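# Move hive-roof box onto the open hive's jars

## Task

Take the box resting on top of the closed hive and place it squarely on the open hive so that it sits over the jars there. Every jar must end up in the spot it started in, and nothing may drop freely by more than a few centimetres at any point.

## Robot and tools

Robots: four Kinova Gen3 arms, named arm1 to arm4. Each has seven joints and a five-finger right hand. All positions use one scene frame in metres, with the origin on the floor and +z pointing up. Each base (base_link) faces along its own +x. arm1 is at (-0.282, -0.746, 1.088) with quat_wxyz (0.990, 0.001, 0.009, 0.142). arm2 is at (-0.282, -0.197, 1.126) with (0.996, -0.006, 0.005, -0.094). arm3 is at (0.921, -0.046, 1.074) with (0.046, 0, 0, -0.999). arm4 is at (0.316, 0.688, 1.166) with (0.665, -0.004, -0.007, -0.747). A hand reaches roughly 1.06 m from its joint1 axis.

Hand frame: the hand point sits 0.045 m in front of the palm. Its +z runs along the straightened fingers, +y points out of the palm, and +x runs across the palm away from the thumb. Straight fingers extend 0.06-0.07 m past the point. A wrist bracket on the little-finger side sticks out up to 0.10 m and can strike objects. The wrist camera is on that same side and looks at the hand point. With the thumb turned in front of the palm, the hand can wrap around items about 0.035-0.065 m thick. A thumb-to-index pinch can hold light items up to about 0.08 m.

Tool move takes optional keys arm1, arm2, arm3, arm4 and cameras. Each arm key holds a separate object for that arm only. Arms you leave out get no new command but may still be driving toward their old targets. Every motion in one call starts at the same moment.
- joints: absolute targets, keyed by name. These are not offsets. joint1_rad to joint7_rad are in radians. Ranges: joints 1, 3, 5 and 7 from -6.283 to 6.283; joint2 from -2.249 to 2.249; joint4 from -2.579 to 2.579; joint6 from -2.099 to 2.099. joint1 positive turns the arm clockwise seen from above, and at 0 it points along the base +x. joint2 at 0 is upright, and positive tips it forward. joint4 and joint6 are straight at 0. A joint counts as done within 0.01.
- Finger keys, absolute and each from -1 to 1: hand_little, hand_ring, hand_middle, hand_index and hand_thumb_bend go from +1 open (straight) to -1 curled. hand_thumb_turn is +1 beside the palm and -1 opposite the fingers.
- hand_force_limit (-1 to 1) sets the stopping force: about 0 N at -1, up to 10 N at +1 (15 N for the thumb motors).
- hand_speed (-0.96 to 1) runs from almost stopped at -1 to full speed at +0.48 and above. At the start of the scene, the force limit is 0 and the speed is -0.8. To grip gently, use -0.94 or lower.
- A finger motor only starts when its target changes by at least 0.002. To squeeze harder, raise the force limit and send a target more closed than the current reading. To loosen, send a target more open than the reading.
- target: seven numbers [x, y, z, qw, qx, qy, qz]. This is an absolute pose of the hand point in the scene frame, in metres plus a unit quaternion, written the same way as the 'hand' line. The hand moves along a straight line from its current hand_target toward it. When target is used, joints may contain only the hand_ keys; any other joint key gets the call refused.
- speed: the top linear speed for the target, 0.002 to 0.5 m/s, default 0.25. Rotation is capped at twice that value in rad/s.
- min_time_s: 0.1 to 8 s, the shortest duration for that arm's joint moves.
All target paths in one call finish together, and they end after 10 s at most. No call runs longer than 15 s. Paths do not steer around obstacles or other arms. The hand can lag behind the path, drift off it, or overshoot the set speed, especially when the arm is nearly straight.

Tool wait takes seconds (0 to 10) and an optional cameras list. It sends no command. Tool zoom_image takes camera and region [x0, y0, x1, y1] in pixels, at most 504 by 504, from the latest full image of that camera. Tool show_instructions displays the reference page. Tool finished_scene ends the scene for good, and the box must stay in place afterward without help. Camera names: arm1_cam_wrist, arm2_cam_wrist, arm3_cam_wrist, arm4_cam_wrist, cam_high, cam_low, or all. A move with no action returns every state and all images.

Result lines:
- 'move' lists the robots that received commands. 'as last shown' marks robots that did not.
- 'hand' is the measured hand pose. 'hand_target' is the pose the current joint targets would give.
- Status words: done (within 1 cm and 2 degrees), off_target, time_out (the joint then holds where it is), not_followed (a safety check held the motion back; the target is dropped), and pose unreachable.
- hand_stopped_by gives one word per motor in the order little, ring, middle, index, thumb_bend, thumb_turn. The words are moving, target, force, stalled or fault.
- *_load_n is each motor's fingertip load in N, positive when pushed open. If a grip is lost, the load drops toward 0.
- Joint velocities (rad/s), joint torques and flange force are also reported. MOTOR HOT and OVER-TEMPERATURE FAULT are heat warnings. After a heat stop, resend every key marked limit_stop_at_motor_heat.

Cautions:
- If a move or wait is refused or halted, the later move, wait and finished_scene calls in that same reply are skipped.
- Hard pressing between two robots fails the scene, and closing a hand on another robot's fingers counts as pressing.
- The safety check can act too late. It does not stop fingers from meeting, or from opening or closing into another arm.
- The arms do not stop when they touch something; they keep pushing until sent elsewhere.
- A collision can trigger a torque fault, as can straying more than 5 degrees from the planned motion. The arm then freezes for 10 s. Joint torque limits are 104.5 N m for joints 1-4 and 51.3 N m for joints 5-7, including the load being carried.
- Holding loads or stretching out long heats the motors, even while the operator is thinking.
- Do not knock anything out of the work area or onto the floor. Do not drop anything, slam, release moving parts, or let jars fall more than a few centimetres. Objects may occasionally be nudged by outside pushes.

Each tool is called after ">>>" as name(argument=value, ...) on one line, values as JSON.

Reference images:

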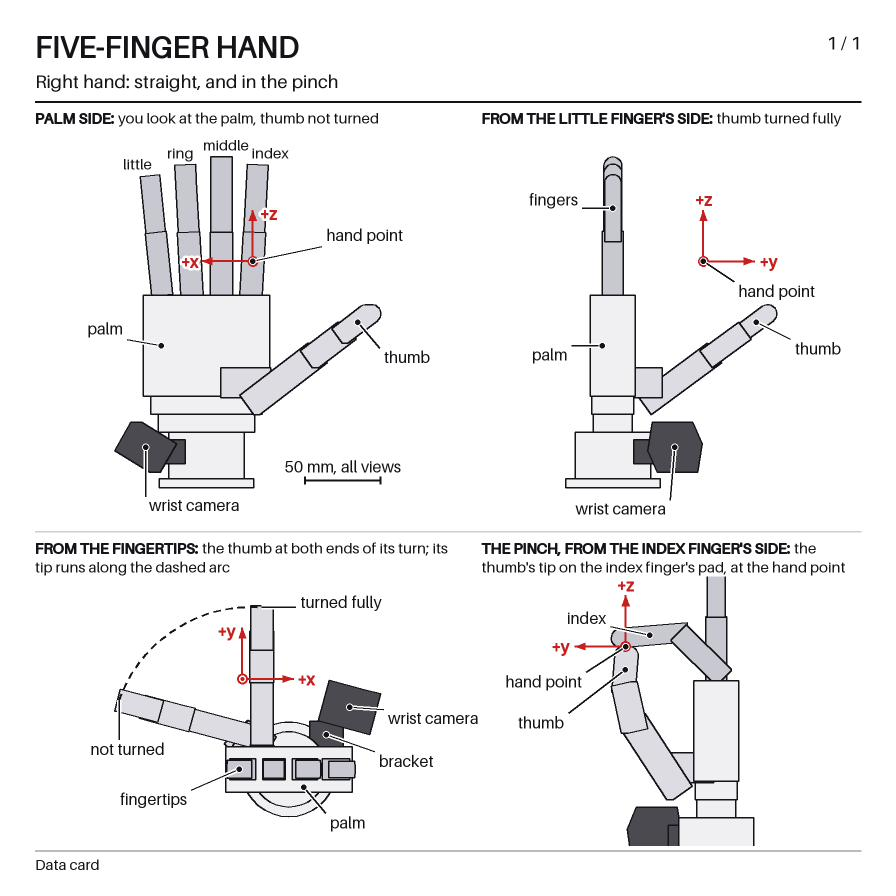

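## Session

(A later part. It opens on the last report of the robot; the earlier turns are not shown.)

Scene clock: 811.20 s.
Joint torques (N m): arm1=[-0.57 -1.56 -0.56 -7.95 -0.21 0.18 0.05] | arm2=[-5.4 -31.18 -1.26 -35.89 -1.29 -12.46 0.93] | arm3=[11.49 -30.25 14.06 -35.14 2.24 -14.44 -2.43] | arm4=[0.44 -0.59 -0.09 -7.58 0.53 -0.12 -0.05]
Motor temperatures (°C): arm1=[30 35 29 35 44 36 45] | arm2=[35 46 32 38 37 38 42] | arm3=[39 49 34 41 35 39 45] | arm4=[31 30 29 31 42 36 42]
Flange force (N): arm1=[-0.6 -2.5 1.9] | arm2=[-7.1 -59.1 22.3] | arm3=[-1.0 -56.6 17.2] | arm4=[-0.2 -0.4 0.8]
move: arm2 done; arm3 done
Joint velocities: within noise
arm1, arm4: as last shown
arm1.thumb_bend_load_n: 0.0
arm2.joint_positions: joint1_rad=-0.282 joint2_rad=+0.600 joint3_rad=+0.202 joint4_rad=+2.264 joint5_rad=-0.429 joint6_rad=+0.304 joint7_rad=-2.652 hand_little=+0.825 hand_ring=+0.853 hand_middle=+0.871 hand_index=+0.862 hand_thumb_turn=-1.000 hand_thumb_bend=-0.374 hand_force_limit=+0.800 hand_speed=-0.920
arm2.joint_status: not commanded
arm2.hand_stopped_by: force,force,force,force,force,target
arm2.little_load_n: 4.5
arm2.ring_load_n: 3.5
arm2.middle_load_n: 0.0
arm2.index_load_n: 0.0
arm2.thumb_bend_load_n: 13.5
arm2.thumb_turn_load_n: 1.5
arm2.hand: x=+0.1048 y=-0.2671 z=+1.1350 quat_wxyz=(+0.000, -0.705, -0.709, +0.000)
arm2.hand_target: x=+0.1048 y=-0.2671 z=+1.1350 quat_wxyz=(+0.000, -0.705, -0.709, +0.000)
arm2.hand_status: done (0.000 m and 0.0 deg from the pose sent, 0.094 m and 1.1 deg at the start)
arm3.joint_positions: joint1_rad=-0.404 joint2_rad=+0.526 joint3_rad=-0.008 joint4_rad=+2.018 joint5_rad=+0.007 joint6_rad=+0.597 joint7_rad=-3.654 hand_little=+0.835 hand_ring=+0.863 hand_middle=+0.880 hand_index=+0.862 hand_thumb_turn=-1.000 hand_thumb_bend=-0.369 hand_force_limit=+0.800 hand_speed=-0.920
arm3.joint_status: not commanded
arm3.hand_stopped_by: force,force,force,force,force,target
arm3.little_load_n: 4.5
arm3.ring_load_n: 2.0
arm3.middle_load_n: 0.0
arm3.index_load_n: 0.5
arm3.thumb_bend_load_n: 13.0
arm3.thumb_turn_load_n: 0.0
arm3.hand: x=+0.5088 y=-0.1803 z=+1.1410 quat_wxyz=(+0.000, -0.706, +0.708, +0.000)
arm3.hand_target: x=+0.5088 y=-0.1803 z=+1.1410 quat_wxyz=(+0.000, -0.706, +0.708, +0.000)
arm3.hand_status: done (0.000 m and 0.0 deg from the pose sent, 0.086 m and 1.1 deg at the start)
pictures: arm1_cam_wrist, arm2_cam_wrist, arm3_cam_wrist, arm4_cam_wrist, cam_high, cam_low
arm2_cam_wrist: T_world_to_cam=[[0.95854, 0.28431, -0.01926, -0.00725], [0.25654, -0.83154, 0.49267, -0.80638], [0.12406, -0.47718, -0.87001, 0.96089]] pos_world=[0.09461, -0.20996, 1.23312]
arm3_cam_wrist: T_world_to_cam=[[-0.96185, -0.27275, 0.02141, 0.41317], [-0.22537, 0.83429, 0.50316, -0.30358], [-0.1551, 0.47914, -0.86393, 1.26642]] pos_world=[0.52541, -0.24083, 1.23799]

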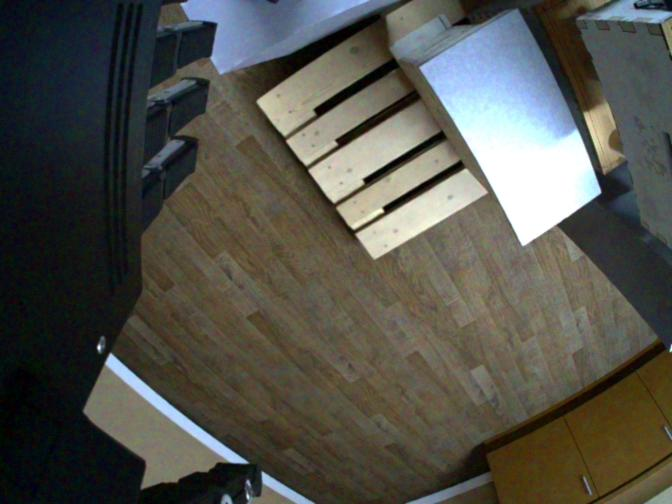

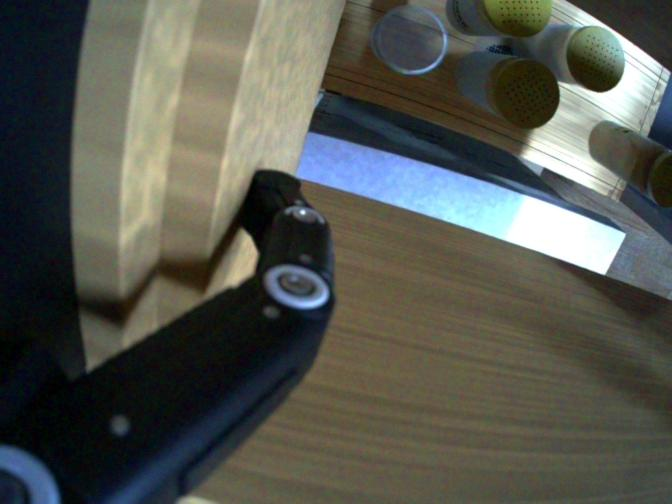

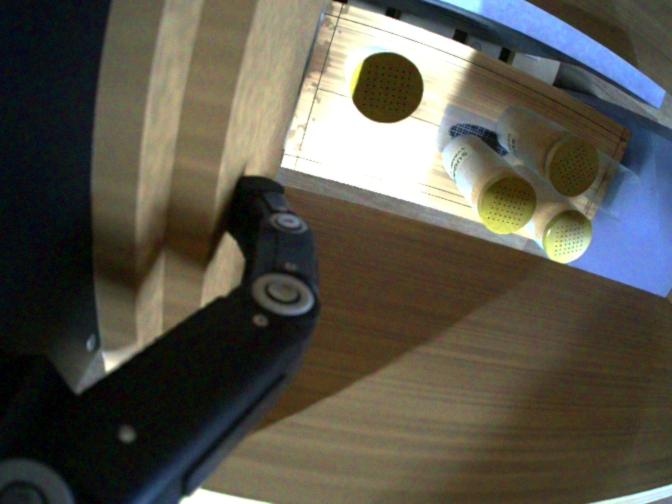

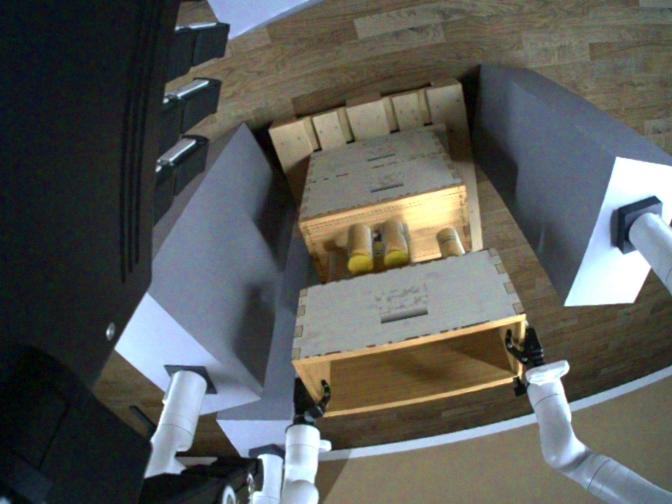

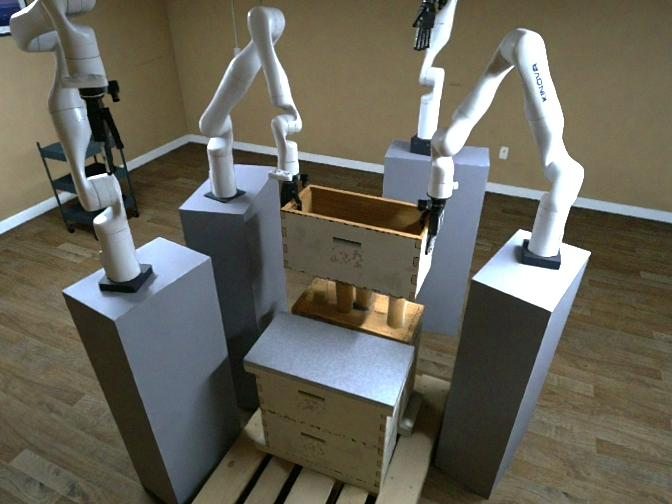

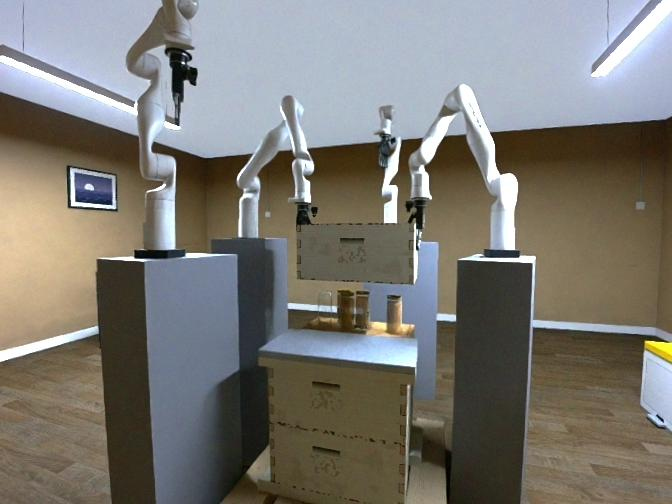

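>>> move(arm2={"target":[0.1048,-0.2221,1.105,0,0.7053,0.7090,0],"speed":0.05}, arm3={"target":[0.5091,-0.1353,1.111,0,-0.7059,0.7083,0],"speed":0.05}, cameras=["all"])

>>> zoom_image(camera="cam_high", region=[270, 180, 450, 360])

>>> zoom_image(camera="cam_low", region=[280, 220, 440, 350])

>>> zoom_image(camera="arm4_cam_wrist", region=[260, 120, 540, 400])

>>> zoom_image(camera="arm2_cam_wrist", region=[270, 0, 672, 360])

>>> zoom_image(camera="arm3_cam_wrist", region=[230, 0, 672, 330])

Scene clock: 897.33 s.
Joint torques (N m): arm1=[-0.61 -1.46 -0.61 -8.01 -0.2 0.15 0] | arm2=[-2.58 -32.4 1.62 -32.78 -0.38 -12.17 0.79] | arm3=[8.68 -31.02 11.35 -34.04 0.53 -14.17 -2.49] | arm4=[0.47 -0.57 -0.11 -7.58 0.5 -0.16 -0.02]
Motor temperatures (°C): arm1=[30 35 29 35 44 36 45] | arm2=[35 45 31 43 36 39 42] | arm3=[39 50 33 43 35 43 45] | arm4=[30 30 29 31 42 36 42]
Flange force (N): arm1=[-0.4 -3.0 2.2] | arm2=[-7.0 -54.8 22.0] | arm3=[-0.7 -52.6 16.6] | arm4=[-0.2 -0.4 0.7]
move: arm2 done; arm3 done
Joint velocities: within noise
arm1.joint_positions: joint1_rad=+0.755 joint2_rad=-0.334 joint3_rad=-0.105 joint4_rad=+1.570 joint5_rad=-0.038 joint6_rad=+1.931 joint7_rad=-2.043 hand_little=+1.000 hand_ring=+1.000 hand_middle=+1.000 hand_index=+1.000 hand_thumb_turn=+1.000 hand_thumb_bend=+1.000 hand_force_limit=+0.000 hand_speed=-0.800
arm1.joint_status: not commanded
arm1.hand_stopped_by: target,target,target,target,target,target
arm1.little_load_n: 0.0
arm1.ring_load_n: 0.0
arm1.middle_load_n: 0.0
arm1.index_load_n: 0.0
arm1.thumb_bend_load_n: 0.0
arm1.thumb_turn_load_n: 0.0
arm1.hand: x=-0.0720 y=-0.7882 z=+1.5467 quat_wxyz=(+0.022, -0.403, -0.915, +0.004)
arm1.hand_target: x=-0.0720 y=-0.7882 z=+1.5467 quat_wxyz=(+0.022, -0.403, -0.915, +0.004)
arm1.hand_status: not commanded
arm2.joint_positions: joint1_rad=-0.372 joint2_rad=+0.682 joint3_rad=+0.135 joint4_rad=+2.280 joint5_rad=-0.505 joint6_rad=+0.197 joint7_rad=-2.719 hand_little=+0.825 hand_ring=+0.853 hand_middle=+0.871 hand_index=+0.862 hand_thumb_turn=-1.000 hand_thumb_bend=-0.374 hand_force_limit=+0.800 hand_speed=-0.920
arm2.joint_status: not commanded
arm2.hand_stopped_by: force,force,force,force,force,target
arm2.little_load_n: 5.0
arm2.ring_load_n: 3.5
arm2.middle_load_n: 0.0
arm2.index_load_n: 0.0
arm2.thumb_bend_load_n: 13.0
arm2.thumb_turn_load_n: 1.5
arm2.hand: x=+0.1048 y=-0.2221 z=+1.1050 quat_wxyz=(+0.000, -0.705, -0.709, +0.000)
arm2.hand_target: x=+0.1048 y=-0.2221 z=+1.1050 quat_wxyz=(+0.000, -0.705, -0.709, +0.000)
arm2.hand_status: done (0.000 m and 0.0 deg from the pose sent, 0.054 m and 0.0 deg at the start)
arm3.joint_positions: joint1_rad=-0.292 joint2_rad=+0.572 joint3_rad=-0.015 joint4_rad=+2.097 joint5_rad=+0.018 joint6_rad=+0.473 joint7_rad=-3.559 hand_little=+0.835 hand_ring=+0.863 hand_middle=+0.880 hand_index=+0.862 hand_thumb_turn=-1.000 hand_thumb_bend=-0.369 hand_force_limit=+0.800 hand_speed=-0.920
arm3.joint_status: not commanded
arm3.hand_stopped_by: force,force,force,force,force,target
arm3.little_load_n: 4.5
arm3.ring_load_n: 2.0
arm3.middle_load_n: 0.0
arm3.index_load_n: 0.5
arm3.thumb_bend_load_n: 13.5
arm3.thumb_turn_load_n: 0.0
arm3.hand: x=+0.5091 y=-0.1353 z=+1.1110 quat_wxyz=(+0.000, -0.706, +0.708, +0.000)
arm3.hand_target: x=+0.5091 y=-0.1353 z=+1.1110 quat_wxyz=(+0.000, -0.706, +0.708, +0.000)
arm3.hand_status: done (0.000 m and 0.0 deg from the pose sent, 0.054 m and 0.0 deg at the start)
arm4.joint_positions: joint1_rad=+0.021 joint2_rad=-0.363 joint3_rad=-0.121 joint4_rad=+1.502 joint5_rad=+0.012 joint6_rad=+1.929 joint7_rad=-2.067 hand_little=+1.000 hand_ring=+1.000 hand_middle=+1.000 hand_index=+1.000 hand_thumb_turn=+1.000 hand_thumb_bend=+1.000 hand_force_limit=+0.000 hand_speed=-0.800
arm4.joint_status: not commanded
arm4.hand_stopped_by: target,target,target,target,target,target
arm4.little_load_n: 0.0
arm4.ring_load_n: 0.0
arm4.middle_load_n: 0.0
arm4.index_load_n: 0.0
arm4.thumb_bend_load_n: -0.5
arm4.thumb_turn_load_n: 0.0
arm4.hand: x=+0.3280 y=+0.4803 z=+1.6593 quat_wxyz=(-0.024, -0.865, -0.500, +0.044)
arm4.hand_target: x=+0.3280 y=+0.4803 z=+1.6593 quat_wxyz=(-0.024, -0.865, -0.500, +0.044)
arm4.hand_status: not commanded
pictures: arm1_cam_wrist, arm2_cam_wrist, arm3_cam_wrist, arm4_cam_wrist, cam_high, cam_low
arm2_cam_wrist: T_world_to_cam=[[0.95854, 0.28432, -0.01923, -0.02065], [0.25655, -0.83158, 0.49259, -0.7541], [0.12406, -0.4771, -0.87005, 0.95633]] pos_world=[0.09461, -0.16496, 1.20312]
arm3_cam_wrist: T_world_to_cam=[[-0.96185, -0.27275, 0.02141, 0.42637], [-0.22537, 0.83429, 0.50316, -0.32596], [-0.1551, 0.47914, -0.86393, 1.21898]] pos_world=[0.52571, -0.19583, 1.20799]

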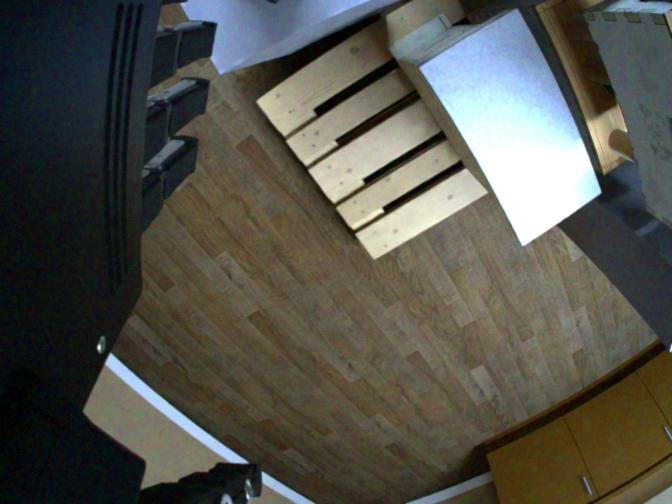

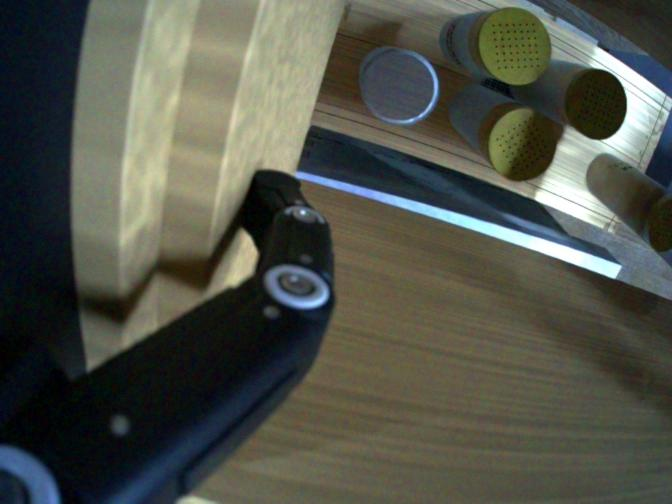

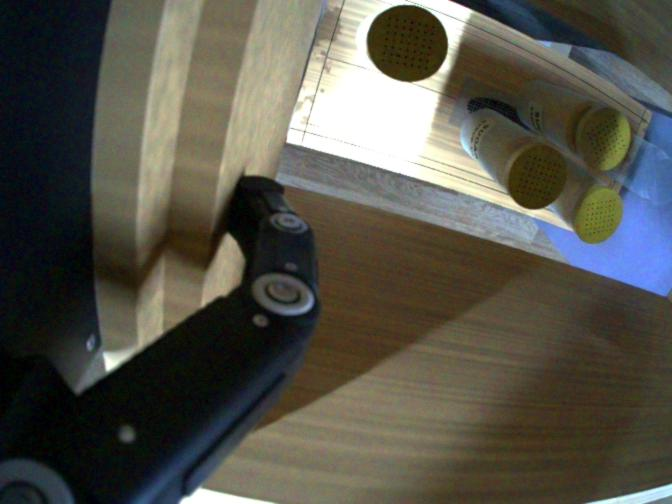

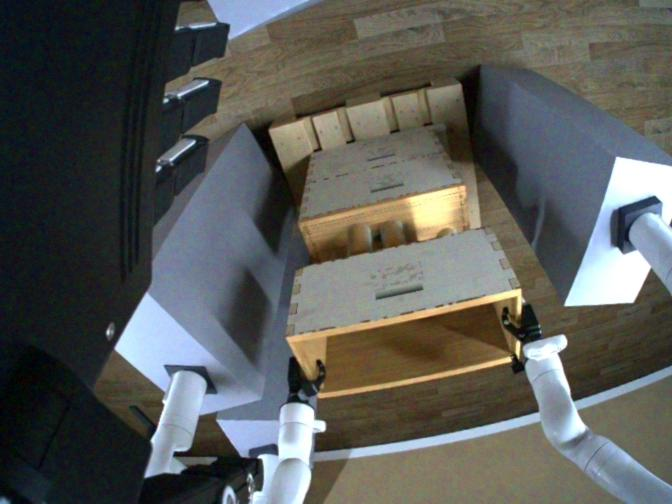

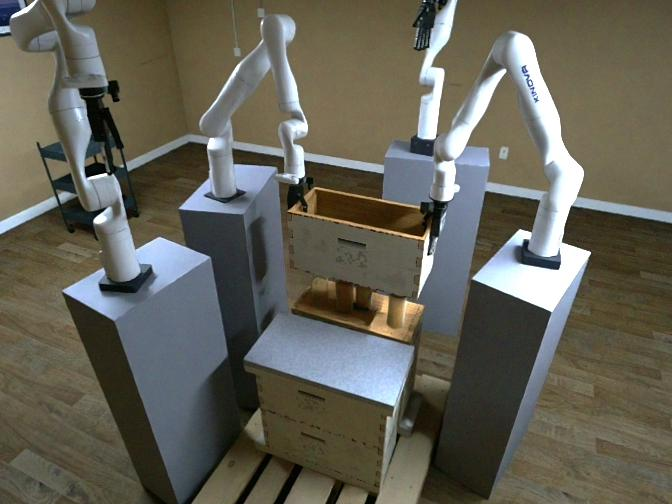

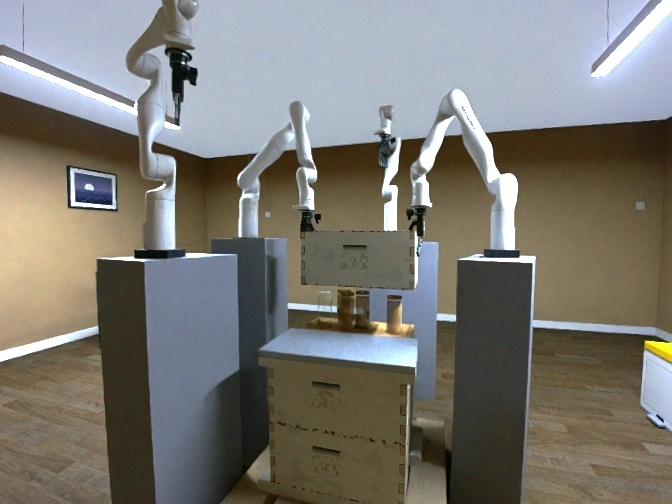

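Scaled by 2.800 from the camera's image (finer frame: 960x720).

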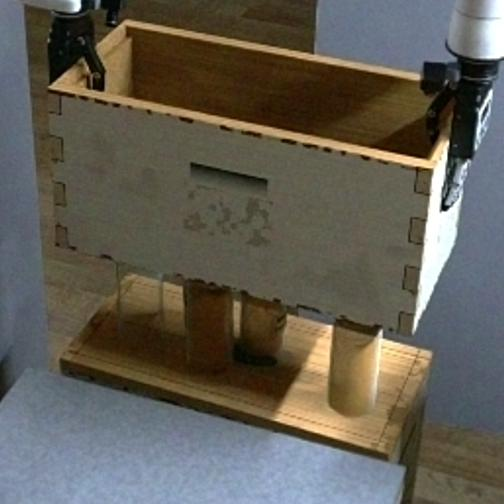

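Scaled by 3.150 from the camera's image (finer frame: 960x720).

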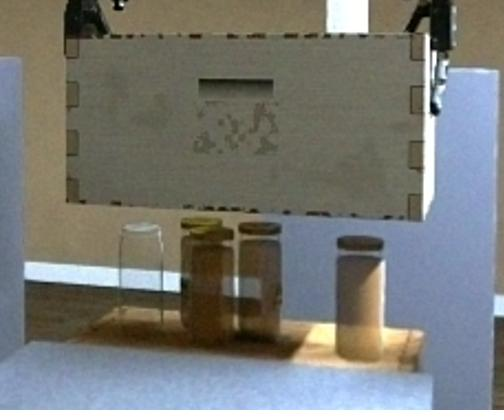

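Scaled by 1.800 from the camera's image (finer frame: 960x720).

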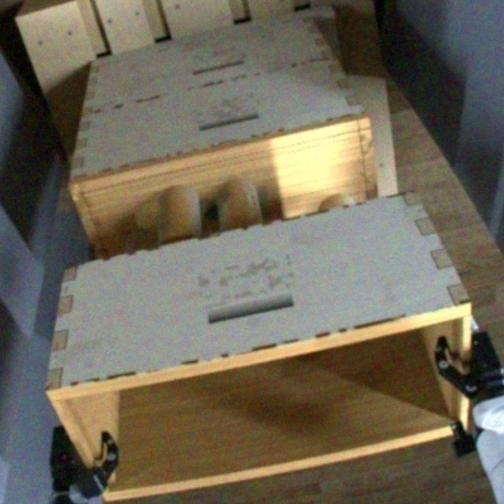

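Scaled by 1.254 from the camera's image (finer frame: 960x720).

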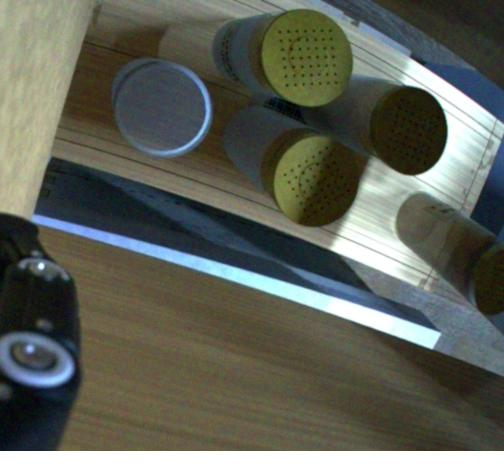

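Scaled by 1.140 from the camera's image (finer frame: 960x720).

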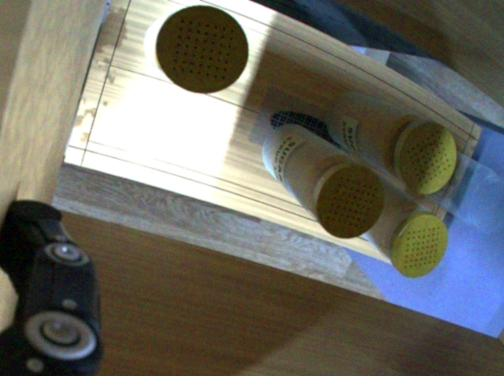

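>>> move(arm2={"target":[0.1048,-0.2221,1.03,0,0.7053,0.7090,0],"speed":0.05}, arm3={"target":[0.5091,-0.1353,1.036,0,-0.7059,0.7083,0],"speed":0.05})

>>> move(arm2={"target":[0.1048,-0.2221,0.96,0,0.7053,0.7090,0],"speed":0.05}, arm3={"target":[0.5091,-0.1353,0.966,0,-0.7059,0.7083,0],"speed":0.05}, cameras=["all"])

>>> zoom_image(camera="cam_high", region=[270, 210, 450, 390])

>>> zoom_image(camera="cam_low", region=[280, 250, 440, 370])

>>> zoom_image(camera="arm4_cam_wrist", region=[260, 120, 540, 400])

>>> zoom_image(camera="arm2_cam_wrist", region=[270, 0, 672, 360])

>>> zoom_image(camera="arm3_cam_wrist", region=[230, 0, 672, 330])

Scene clock: 931.77 s.
Joint torques (N m): arm1=[-0.48 -1.54 -0.66 -8.06 -0.19 0.15 0.05] | arm2=[-2.54 -36.87 -0.28 -27.94 1 -11.19 0.72] | arm3=[8.03 -34.75 11.32 -30.22 -0.8 -13.1 -2.33] | arm4=[0.43 -0.63 -0.12 -7.54 0.51 -0.13 -0.02]
Motor temperatures (°C): arm1=[30 35 29 35 43 36 45] | arm2=[34 45 31 44 36 40 42] | arm3=[39 49 33 43 35 44 45] | arm4=[30 30 29 31 42 36 42]
Flange force (N): arm1=[-0.5 -2.9 2.3] | arm2=[-6.9 -51.8 21.3] | arm3=[-0.7 -48.2 16.2] | arm4=[-0.4 -0.3 0.5]
move: arm2 done; arm3 done
Joint velocities: within noise
arm1, arm4: as last shown
arm2.joint_positions: joint1_rad=-0.245 joint2_rad=+0.907 joint3_rad=-0.039 joint4_rad=+2.260 joint5_rad=-0.526 joint6_rad=-0.041 joint7_rad=-2.691 hand_little=+0.825 hand_ring=+0.853 hand_middle=+0.871 hand_index=+0.862 hand_thumb_turn=-1.000 hand_thumb_bend=-0.374 hand_force_limit=+0.800 hand_speed=-0.920
arm2.joint_status: not commanded
arm2.hand_stopped_by: force,force,force,force,force,target
arm2.little_load_n: 5.5
arm2.ring_load_n: 4.0
arm2.middle_load_n: 0.0
arm2.index_load_n: 0.0
arm2.thumb_bend_load_n: 13.0
arm2.thumb_turn_load_n: 1.5
arm2.hand: x=+0.1048 y=-0.2221 z=+1.0300 quat_wxyz=(+0.000, -0.705, -0.709, +0.000)
arm2.hand_target: x=+0.1048 y=-0.2221 z=+1.0300 quat_wxyz=(+0.000, -0.705, -0.709, +0.000)
arm2.hand_status: done (0.000 m and 0.0 deg from the pose sent, 0.075 m and 0.0 deg at the start)
arm3.joint_positions: joint1_rad=-0.296 joint2_rad=+0.766 joint3_rad=-0.009 joint4_rad=+2.121 joint5_rad=+0.026 joint6_rad=+0.255 joint7_rad=-3.566 hand_little=+0.835 hand_ring=+0.862 hand_middle=+0.880 hand_index=+0.862 hand_thumb_turn=-1.000 hand_thumb_bend=-0.369 hand_force_limit=+0.800 hand_speed=-0.920
arm3.joint_status: not commanded
arm3.hand_stopped_by: force,force,force,force,force,target
arm3.little_load_n: 4.5
arm3.ring_load_n: 2.0
arm3.middle_load_n: 0.0
arm3.index_load_n: 0.5
arm3.thumb_bend_load_n: 13.0
arm3.thumb_turn_load_n: 0.0
arm3.hand: x=+0.5091 y=-0.1353 z=+1.0360 quat_wxyz=(+0.000, -0.706, +0.708, +0.000)
arm3.hand_target: x=+0.5091 y=-0.1353 z=+1.0360 quat_wxyz=(+0.000, -0.706, +0.708, +0.000)
arm3.hand_status: done (0.000 m and 0.0 deg from the pose sent, 0.075 m and 0.0 deg at the start)
arm4.thumb_bend_load_n: 0.0
arm4.thumb_turn_load_n: -0.5
pictures: none

Scene clock: 933.67 s.
Joint torques (N m): arm1=[-0.53 -1.46 -0.59 -7.96 -0.19 0.2 0.06] | arm2=[-2.5 -39.47 -1.85 -22.94 1.84 -10.24 0.76] | arm3=[7.23 -37.36 11.12 -25.48 -1.64 -11.86 -2.21] | arm4=[0.43 -0.58 -0.18 -7.56 0.5 -0.1 -0.02]
Motor temperatures (°C): arm1=[30 35 29 35 43 36 45] | arm2=[34 45 31 44 36 40 42] | arm3=[39 49 33 43 35 44 45] | arm4=[30 30 29 31 42 36 42]
Flange force (N): arm1=[-0.4 -2.7 2.1] | arm2=[-6.4 -46.7 20.5] | arm3=[-0.3 -42.4 16.5] | arm4=[-0.3 -0.5 0.8]
move: arm2 done; arm3 done
Joint velocities: within noise
arm1, arm4: as last shown
arm1.little_load_n: -0.5
arm2.joint_positions: joint1_rad=-0.183 joint2_rad=+1.117 joint3_rad=-0.118 joint4_rad=+2.195 joint5_rad=-0.498 joint6_rad=-0.203 joint7_rad=-2.692 hand_little=+0.825 hand_ring=+0.853 hand_middle=+0.871 hand_index=+0.862 hand_thumb_turn=-1.000 hand_thumb_bend=-0.374 hand_force_limit=+0.800 hand_speed=-0.920
arm2.joint_status: not commanded
arm2.hand_stopped_by: force,force,force,force,force,target
arm2.little_load_n: 5.5
arm2.ring_load_n: 4.5
arm2.middle_load_n: 0.5
arm2.index_load_n: 0.5
arm2.thumb_bend_load_n: 13.0
arm2.thumb_turn_load_n: 1.5
arm2.hand: x=+0.1048 y=-0.2221 z=+0.9600 quat_wxyz=(+0.000, -0.705, -0.709, +0.000)
arm2.hand_target: x=+0.1048 y=-0.2221 z=+0.9600 quat_wxyz=(+0.000, -0.705, -0.709, +0.000)
arm2.hand_status: done (0.000 m and 0.0 deg from the pose sent, 0.070 m and 0.0 deg at the start)
arm3.joint_positions: joint1_rad=-0.301 joint2_rad=+0.958 joint3_rad=-0.003 joint4_rad=+2.099 joint5_rad=+0.029 joint6_rad=+0.085 joint7_rad=-3.569 hand_little=+0.835 hand_ring=+0.863 hand_middle=+0.880 hand_index=+0.862 hand_thumb_turn=-1.000 hand_thumb_bend=-0.369 hand_force_limit=+0.800 hand_speed=-0.920
arm3.joint_status: not commanded
arm3.hand_stopped_by: force,force,force,force,force,target
arm3.little_load_n: 5.0
arm3.ring_load_n: 2.0
arm3.middle_load_n: 0.0
arm3.index_load_n: 0.5
arm3.thumb_bend_load_n: 13.5
arm3.thumb_turn_load_n: 0.0
arm3.hand: x=+0.5091 y=-0.1353 z=+0.9660 quat_wxyz=(+0.000, -0.706, +0.708, +0.000)
arm3.hand_target: x=+0.5091 y=-0.1353 z=+0.9660 quat_wxyz=(+0.000, -0.706, +0.708, +0.000)
arm3.hand_status: done (0.000 m and 0.0 deg from the pose sent, 0.070 m and 0.0 deg at the start)
arm4.thumb_turn_load_n: 0.0
pictures: arm1_cam_wrist, arm2_cam_wrist, arm3_cam_wrist, arm4_cam_wrist, cam_high, cam_low
arm2_cam_wrist: T_world_to_cam=[[0.95854, 0.28432, -0.01923, -0.02344], [0.25655, -0.83158, 0.49259, -0.68262], [0.12406, -0.4771, -0.87005, 0.83008]] pos_world=[0.09461, -0.16496, 1.05802]
arm3_cam_wrist: T_world_to_cam=[[-0.96185, -0.27273, 0.02139, 0.42951], [-0.22536, 0.83425, 0.50323, -0.25309], [-0.15509, 0.47922, -0.86389, 1.09368]] pos_world=[0.52571, -0.19583, 1.06299]

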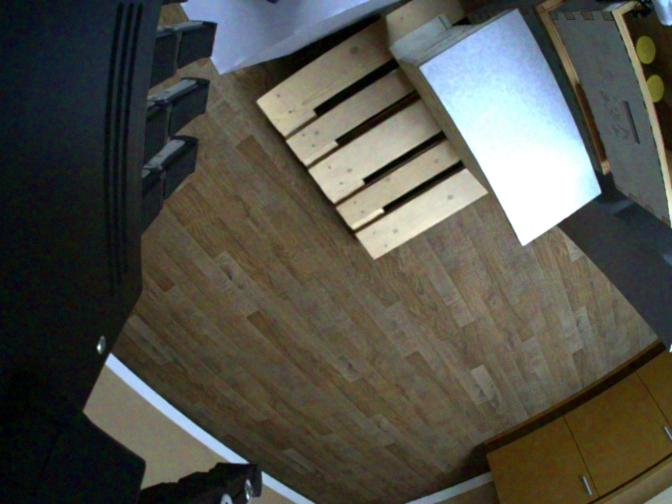

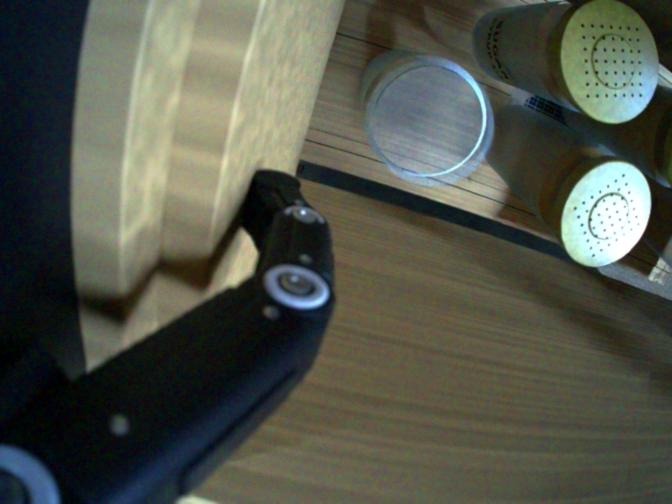

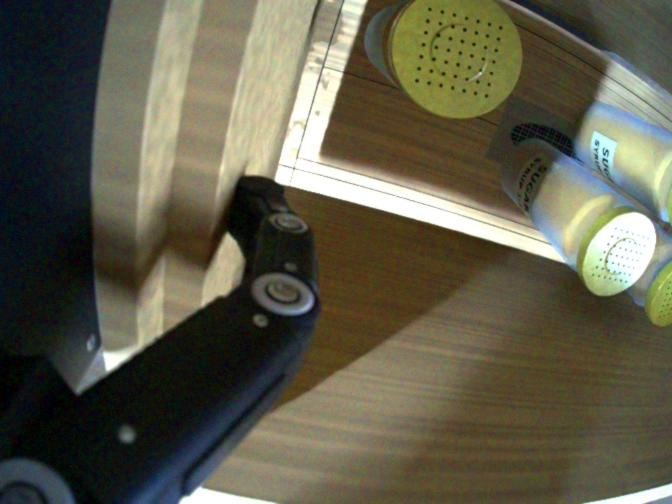

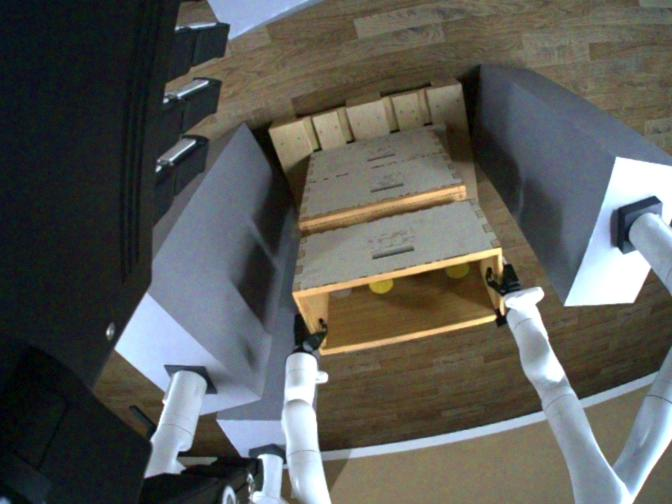

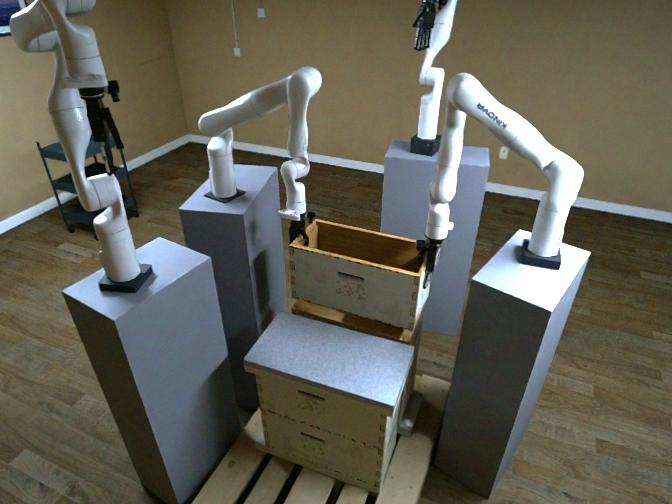

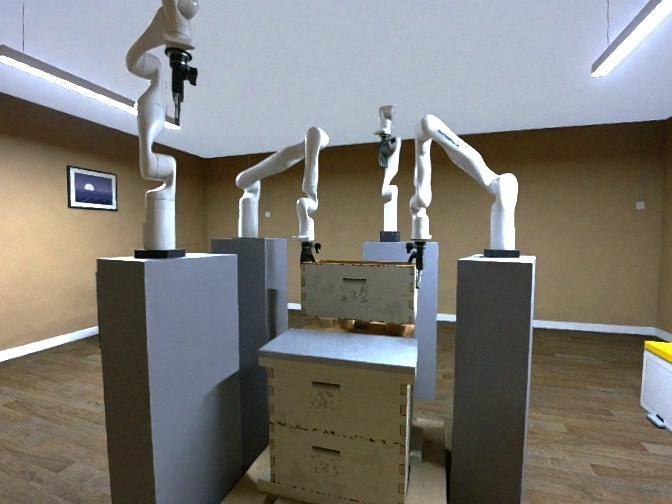

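Scaled by 2.800 from the camera's image (finer frame: 960x720).

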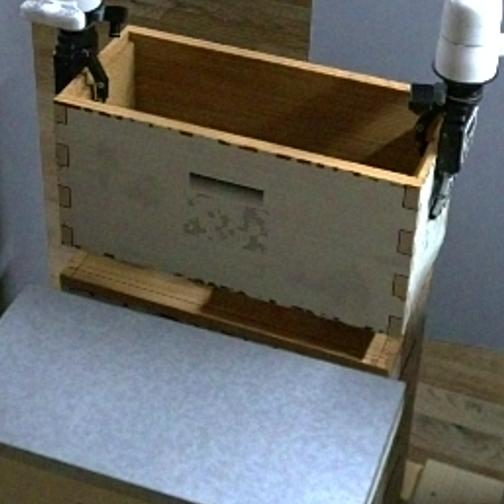

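Scaled by 3.150 from the camera's image (finer frame: 960x720).

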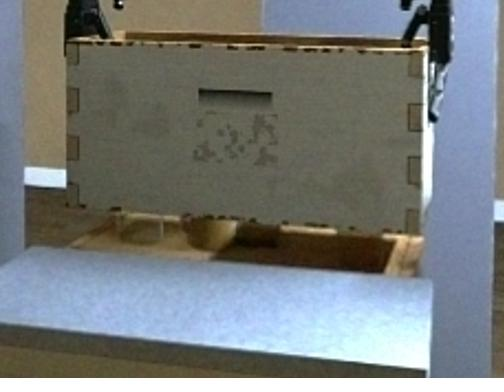

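Scaled by 1.800 from the camera's image (finer frame: 960x720).

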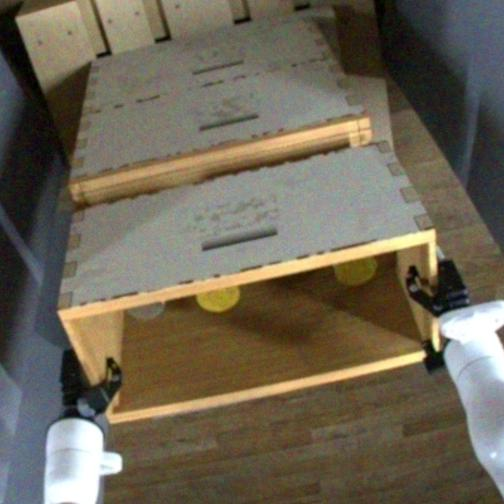

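Scaled by 1.254 from the camera's image (finer frame: 960x720).

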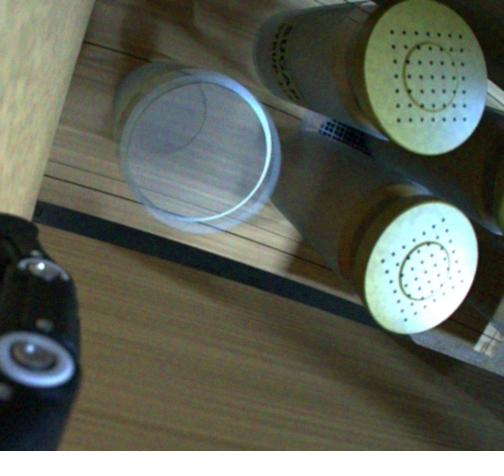

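Scaled by 1.140 from the camera's image (finer frame: 960x720).

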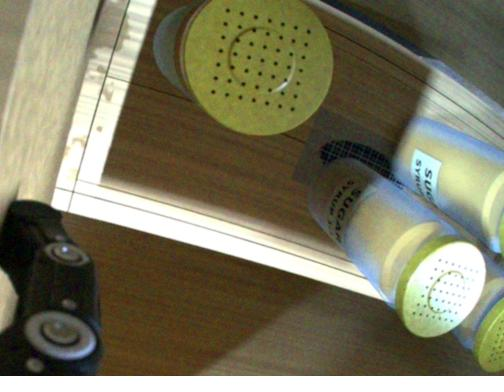

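>>> zoom_image(camera="arm3_cam_wrist", region=[260, 100, 400, 240])

>>> zoom_image(camera="arm2_cam_wrist", region=[280, 100, 420, 240])

>>> zoom_image(camera="cam_high", region=[380, 290, 440, 350])

>>> zoom_image(camera="cam_high", region=[270, 270, 340, 340])

>>> zoom_image(camera="cam_low", region=[290, 300, 350, 360])

>>> zoom_image(camera="cam_low", region=[370, 300, 430, 360])

Scaled by 3.600 from the camera's image (finer frame: 960x720).

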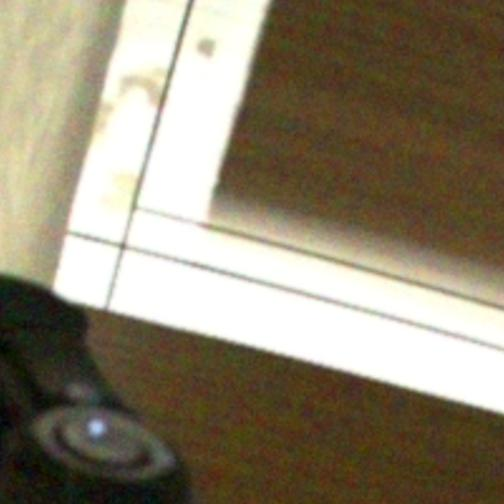

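Scaled by 3.600 from the camera's image (finer frame: 960x720).

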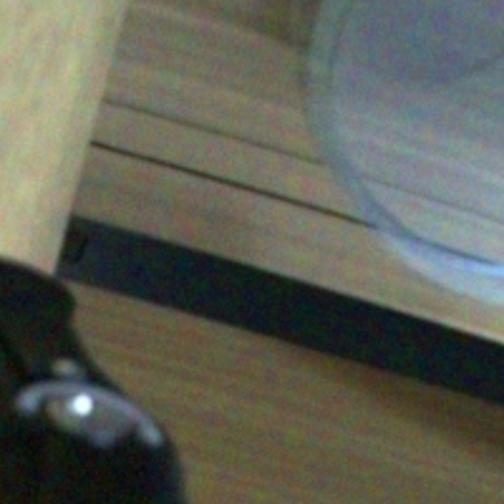

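Scaled by 8.400 from the camera's image (finer frame: 960x720).

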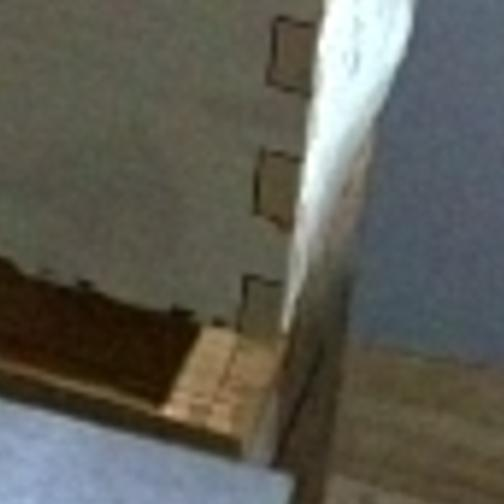

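Scaled by 7.200 from the camera's image (finer frame: 960x720).

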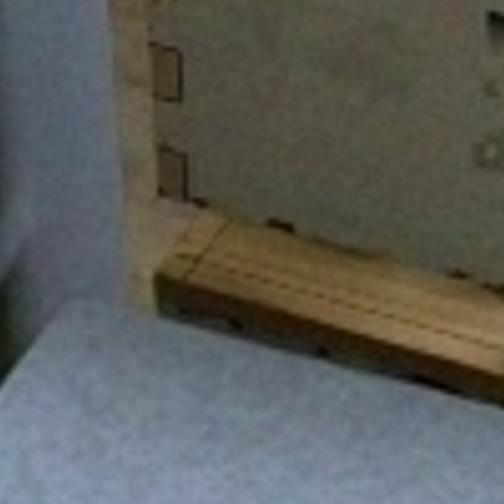

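Scaled by 8.400 from the camera's image (finer frame: 960x720).

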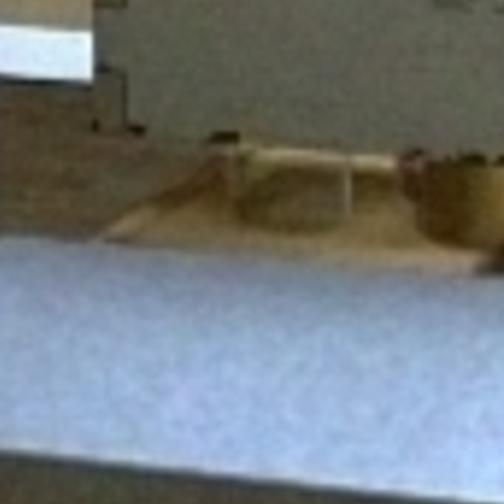

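Scaled by 8.400 from the camera's image (finer frame: 960x720).

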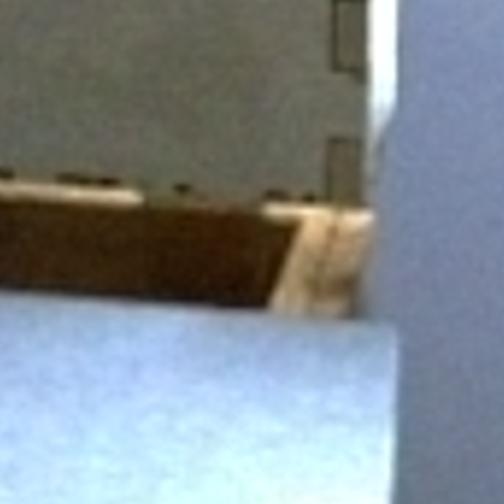

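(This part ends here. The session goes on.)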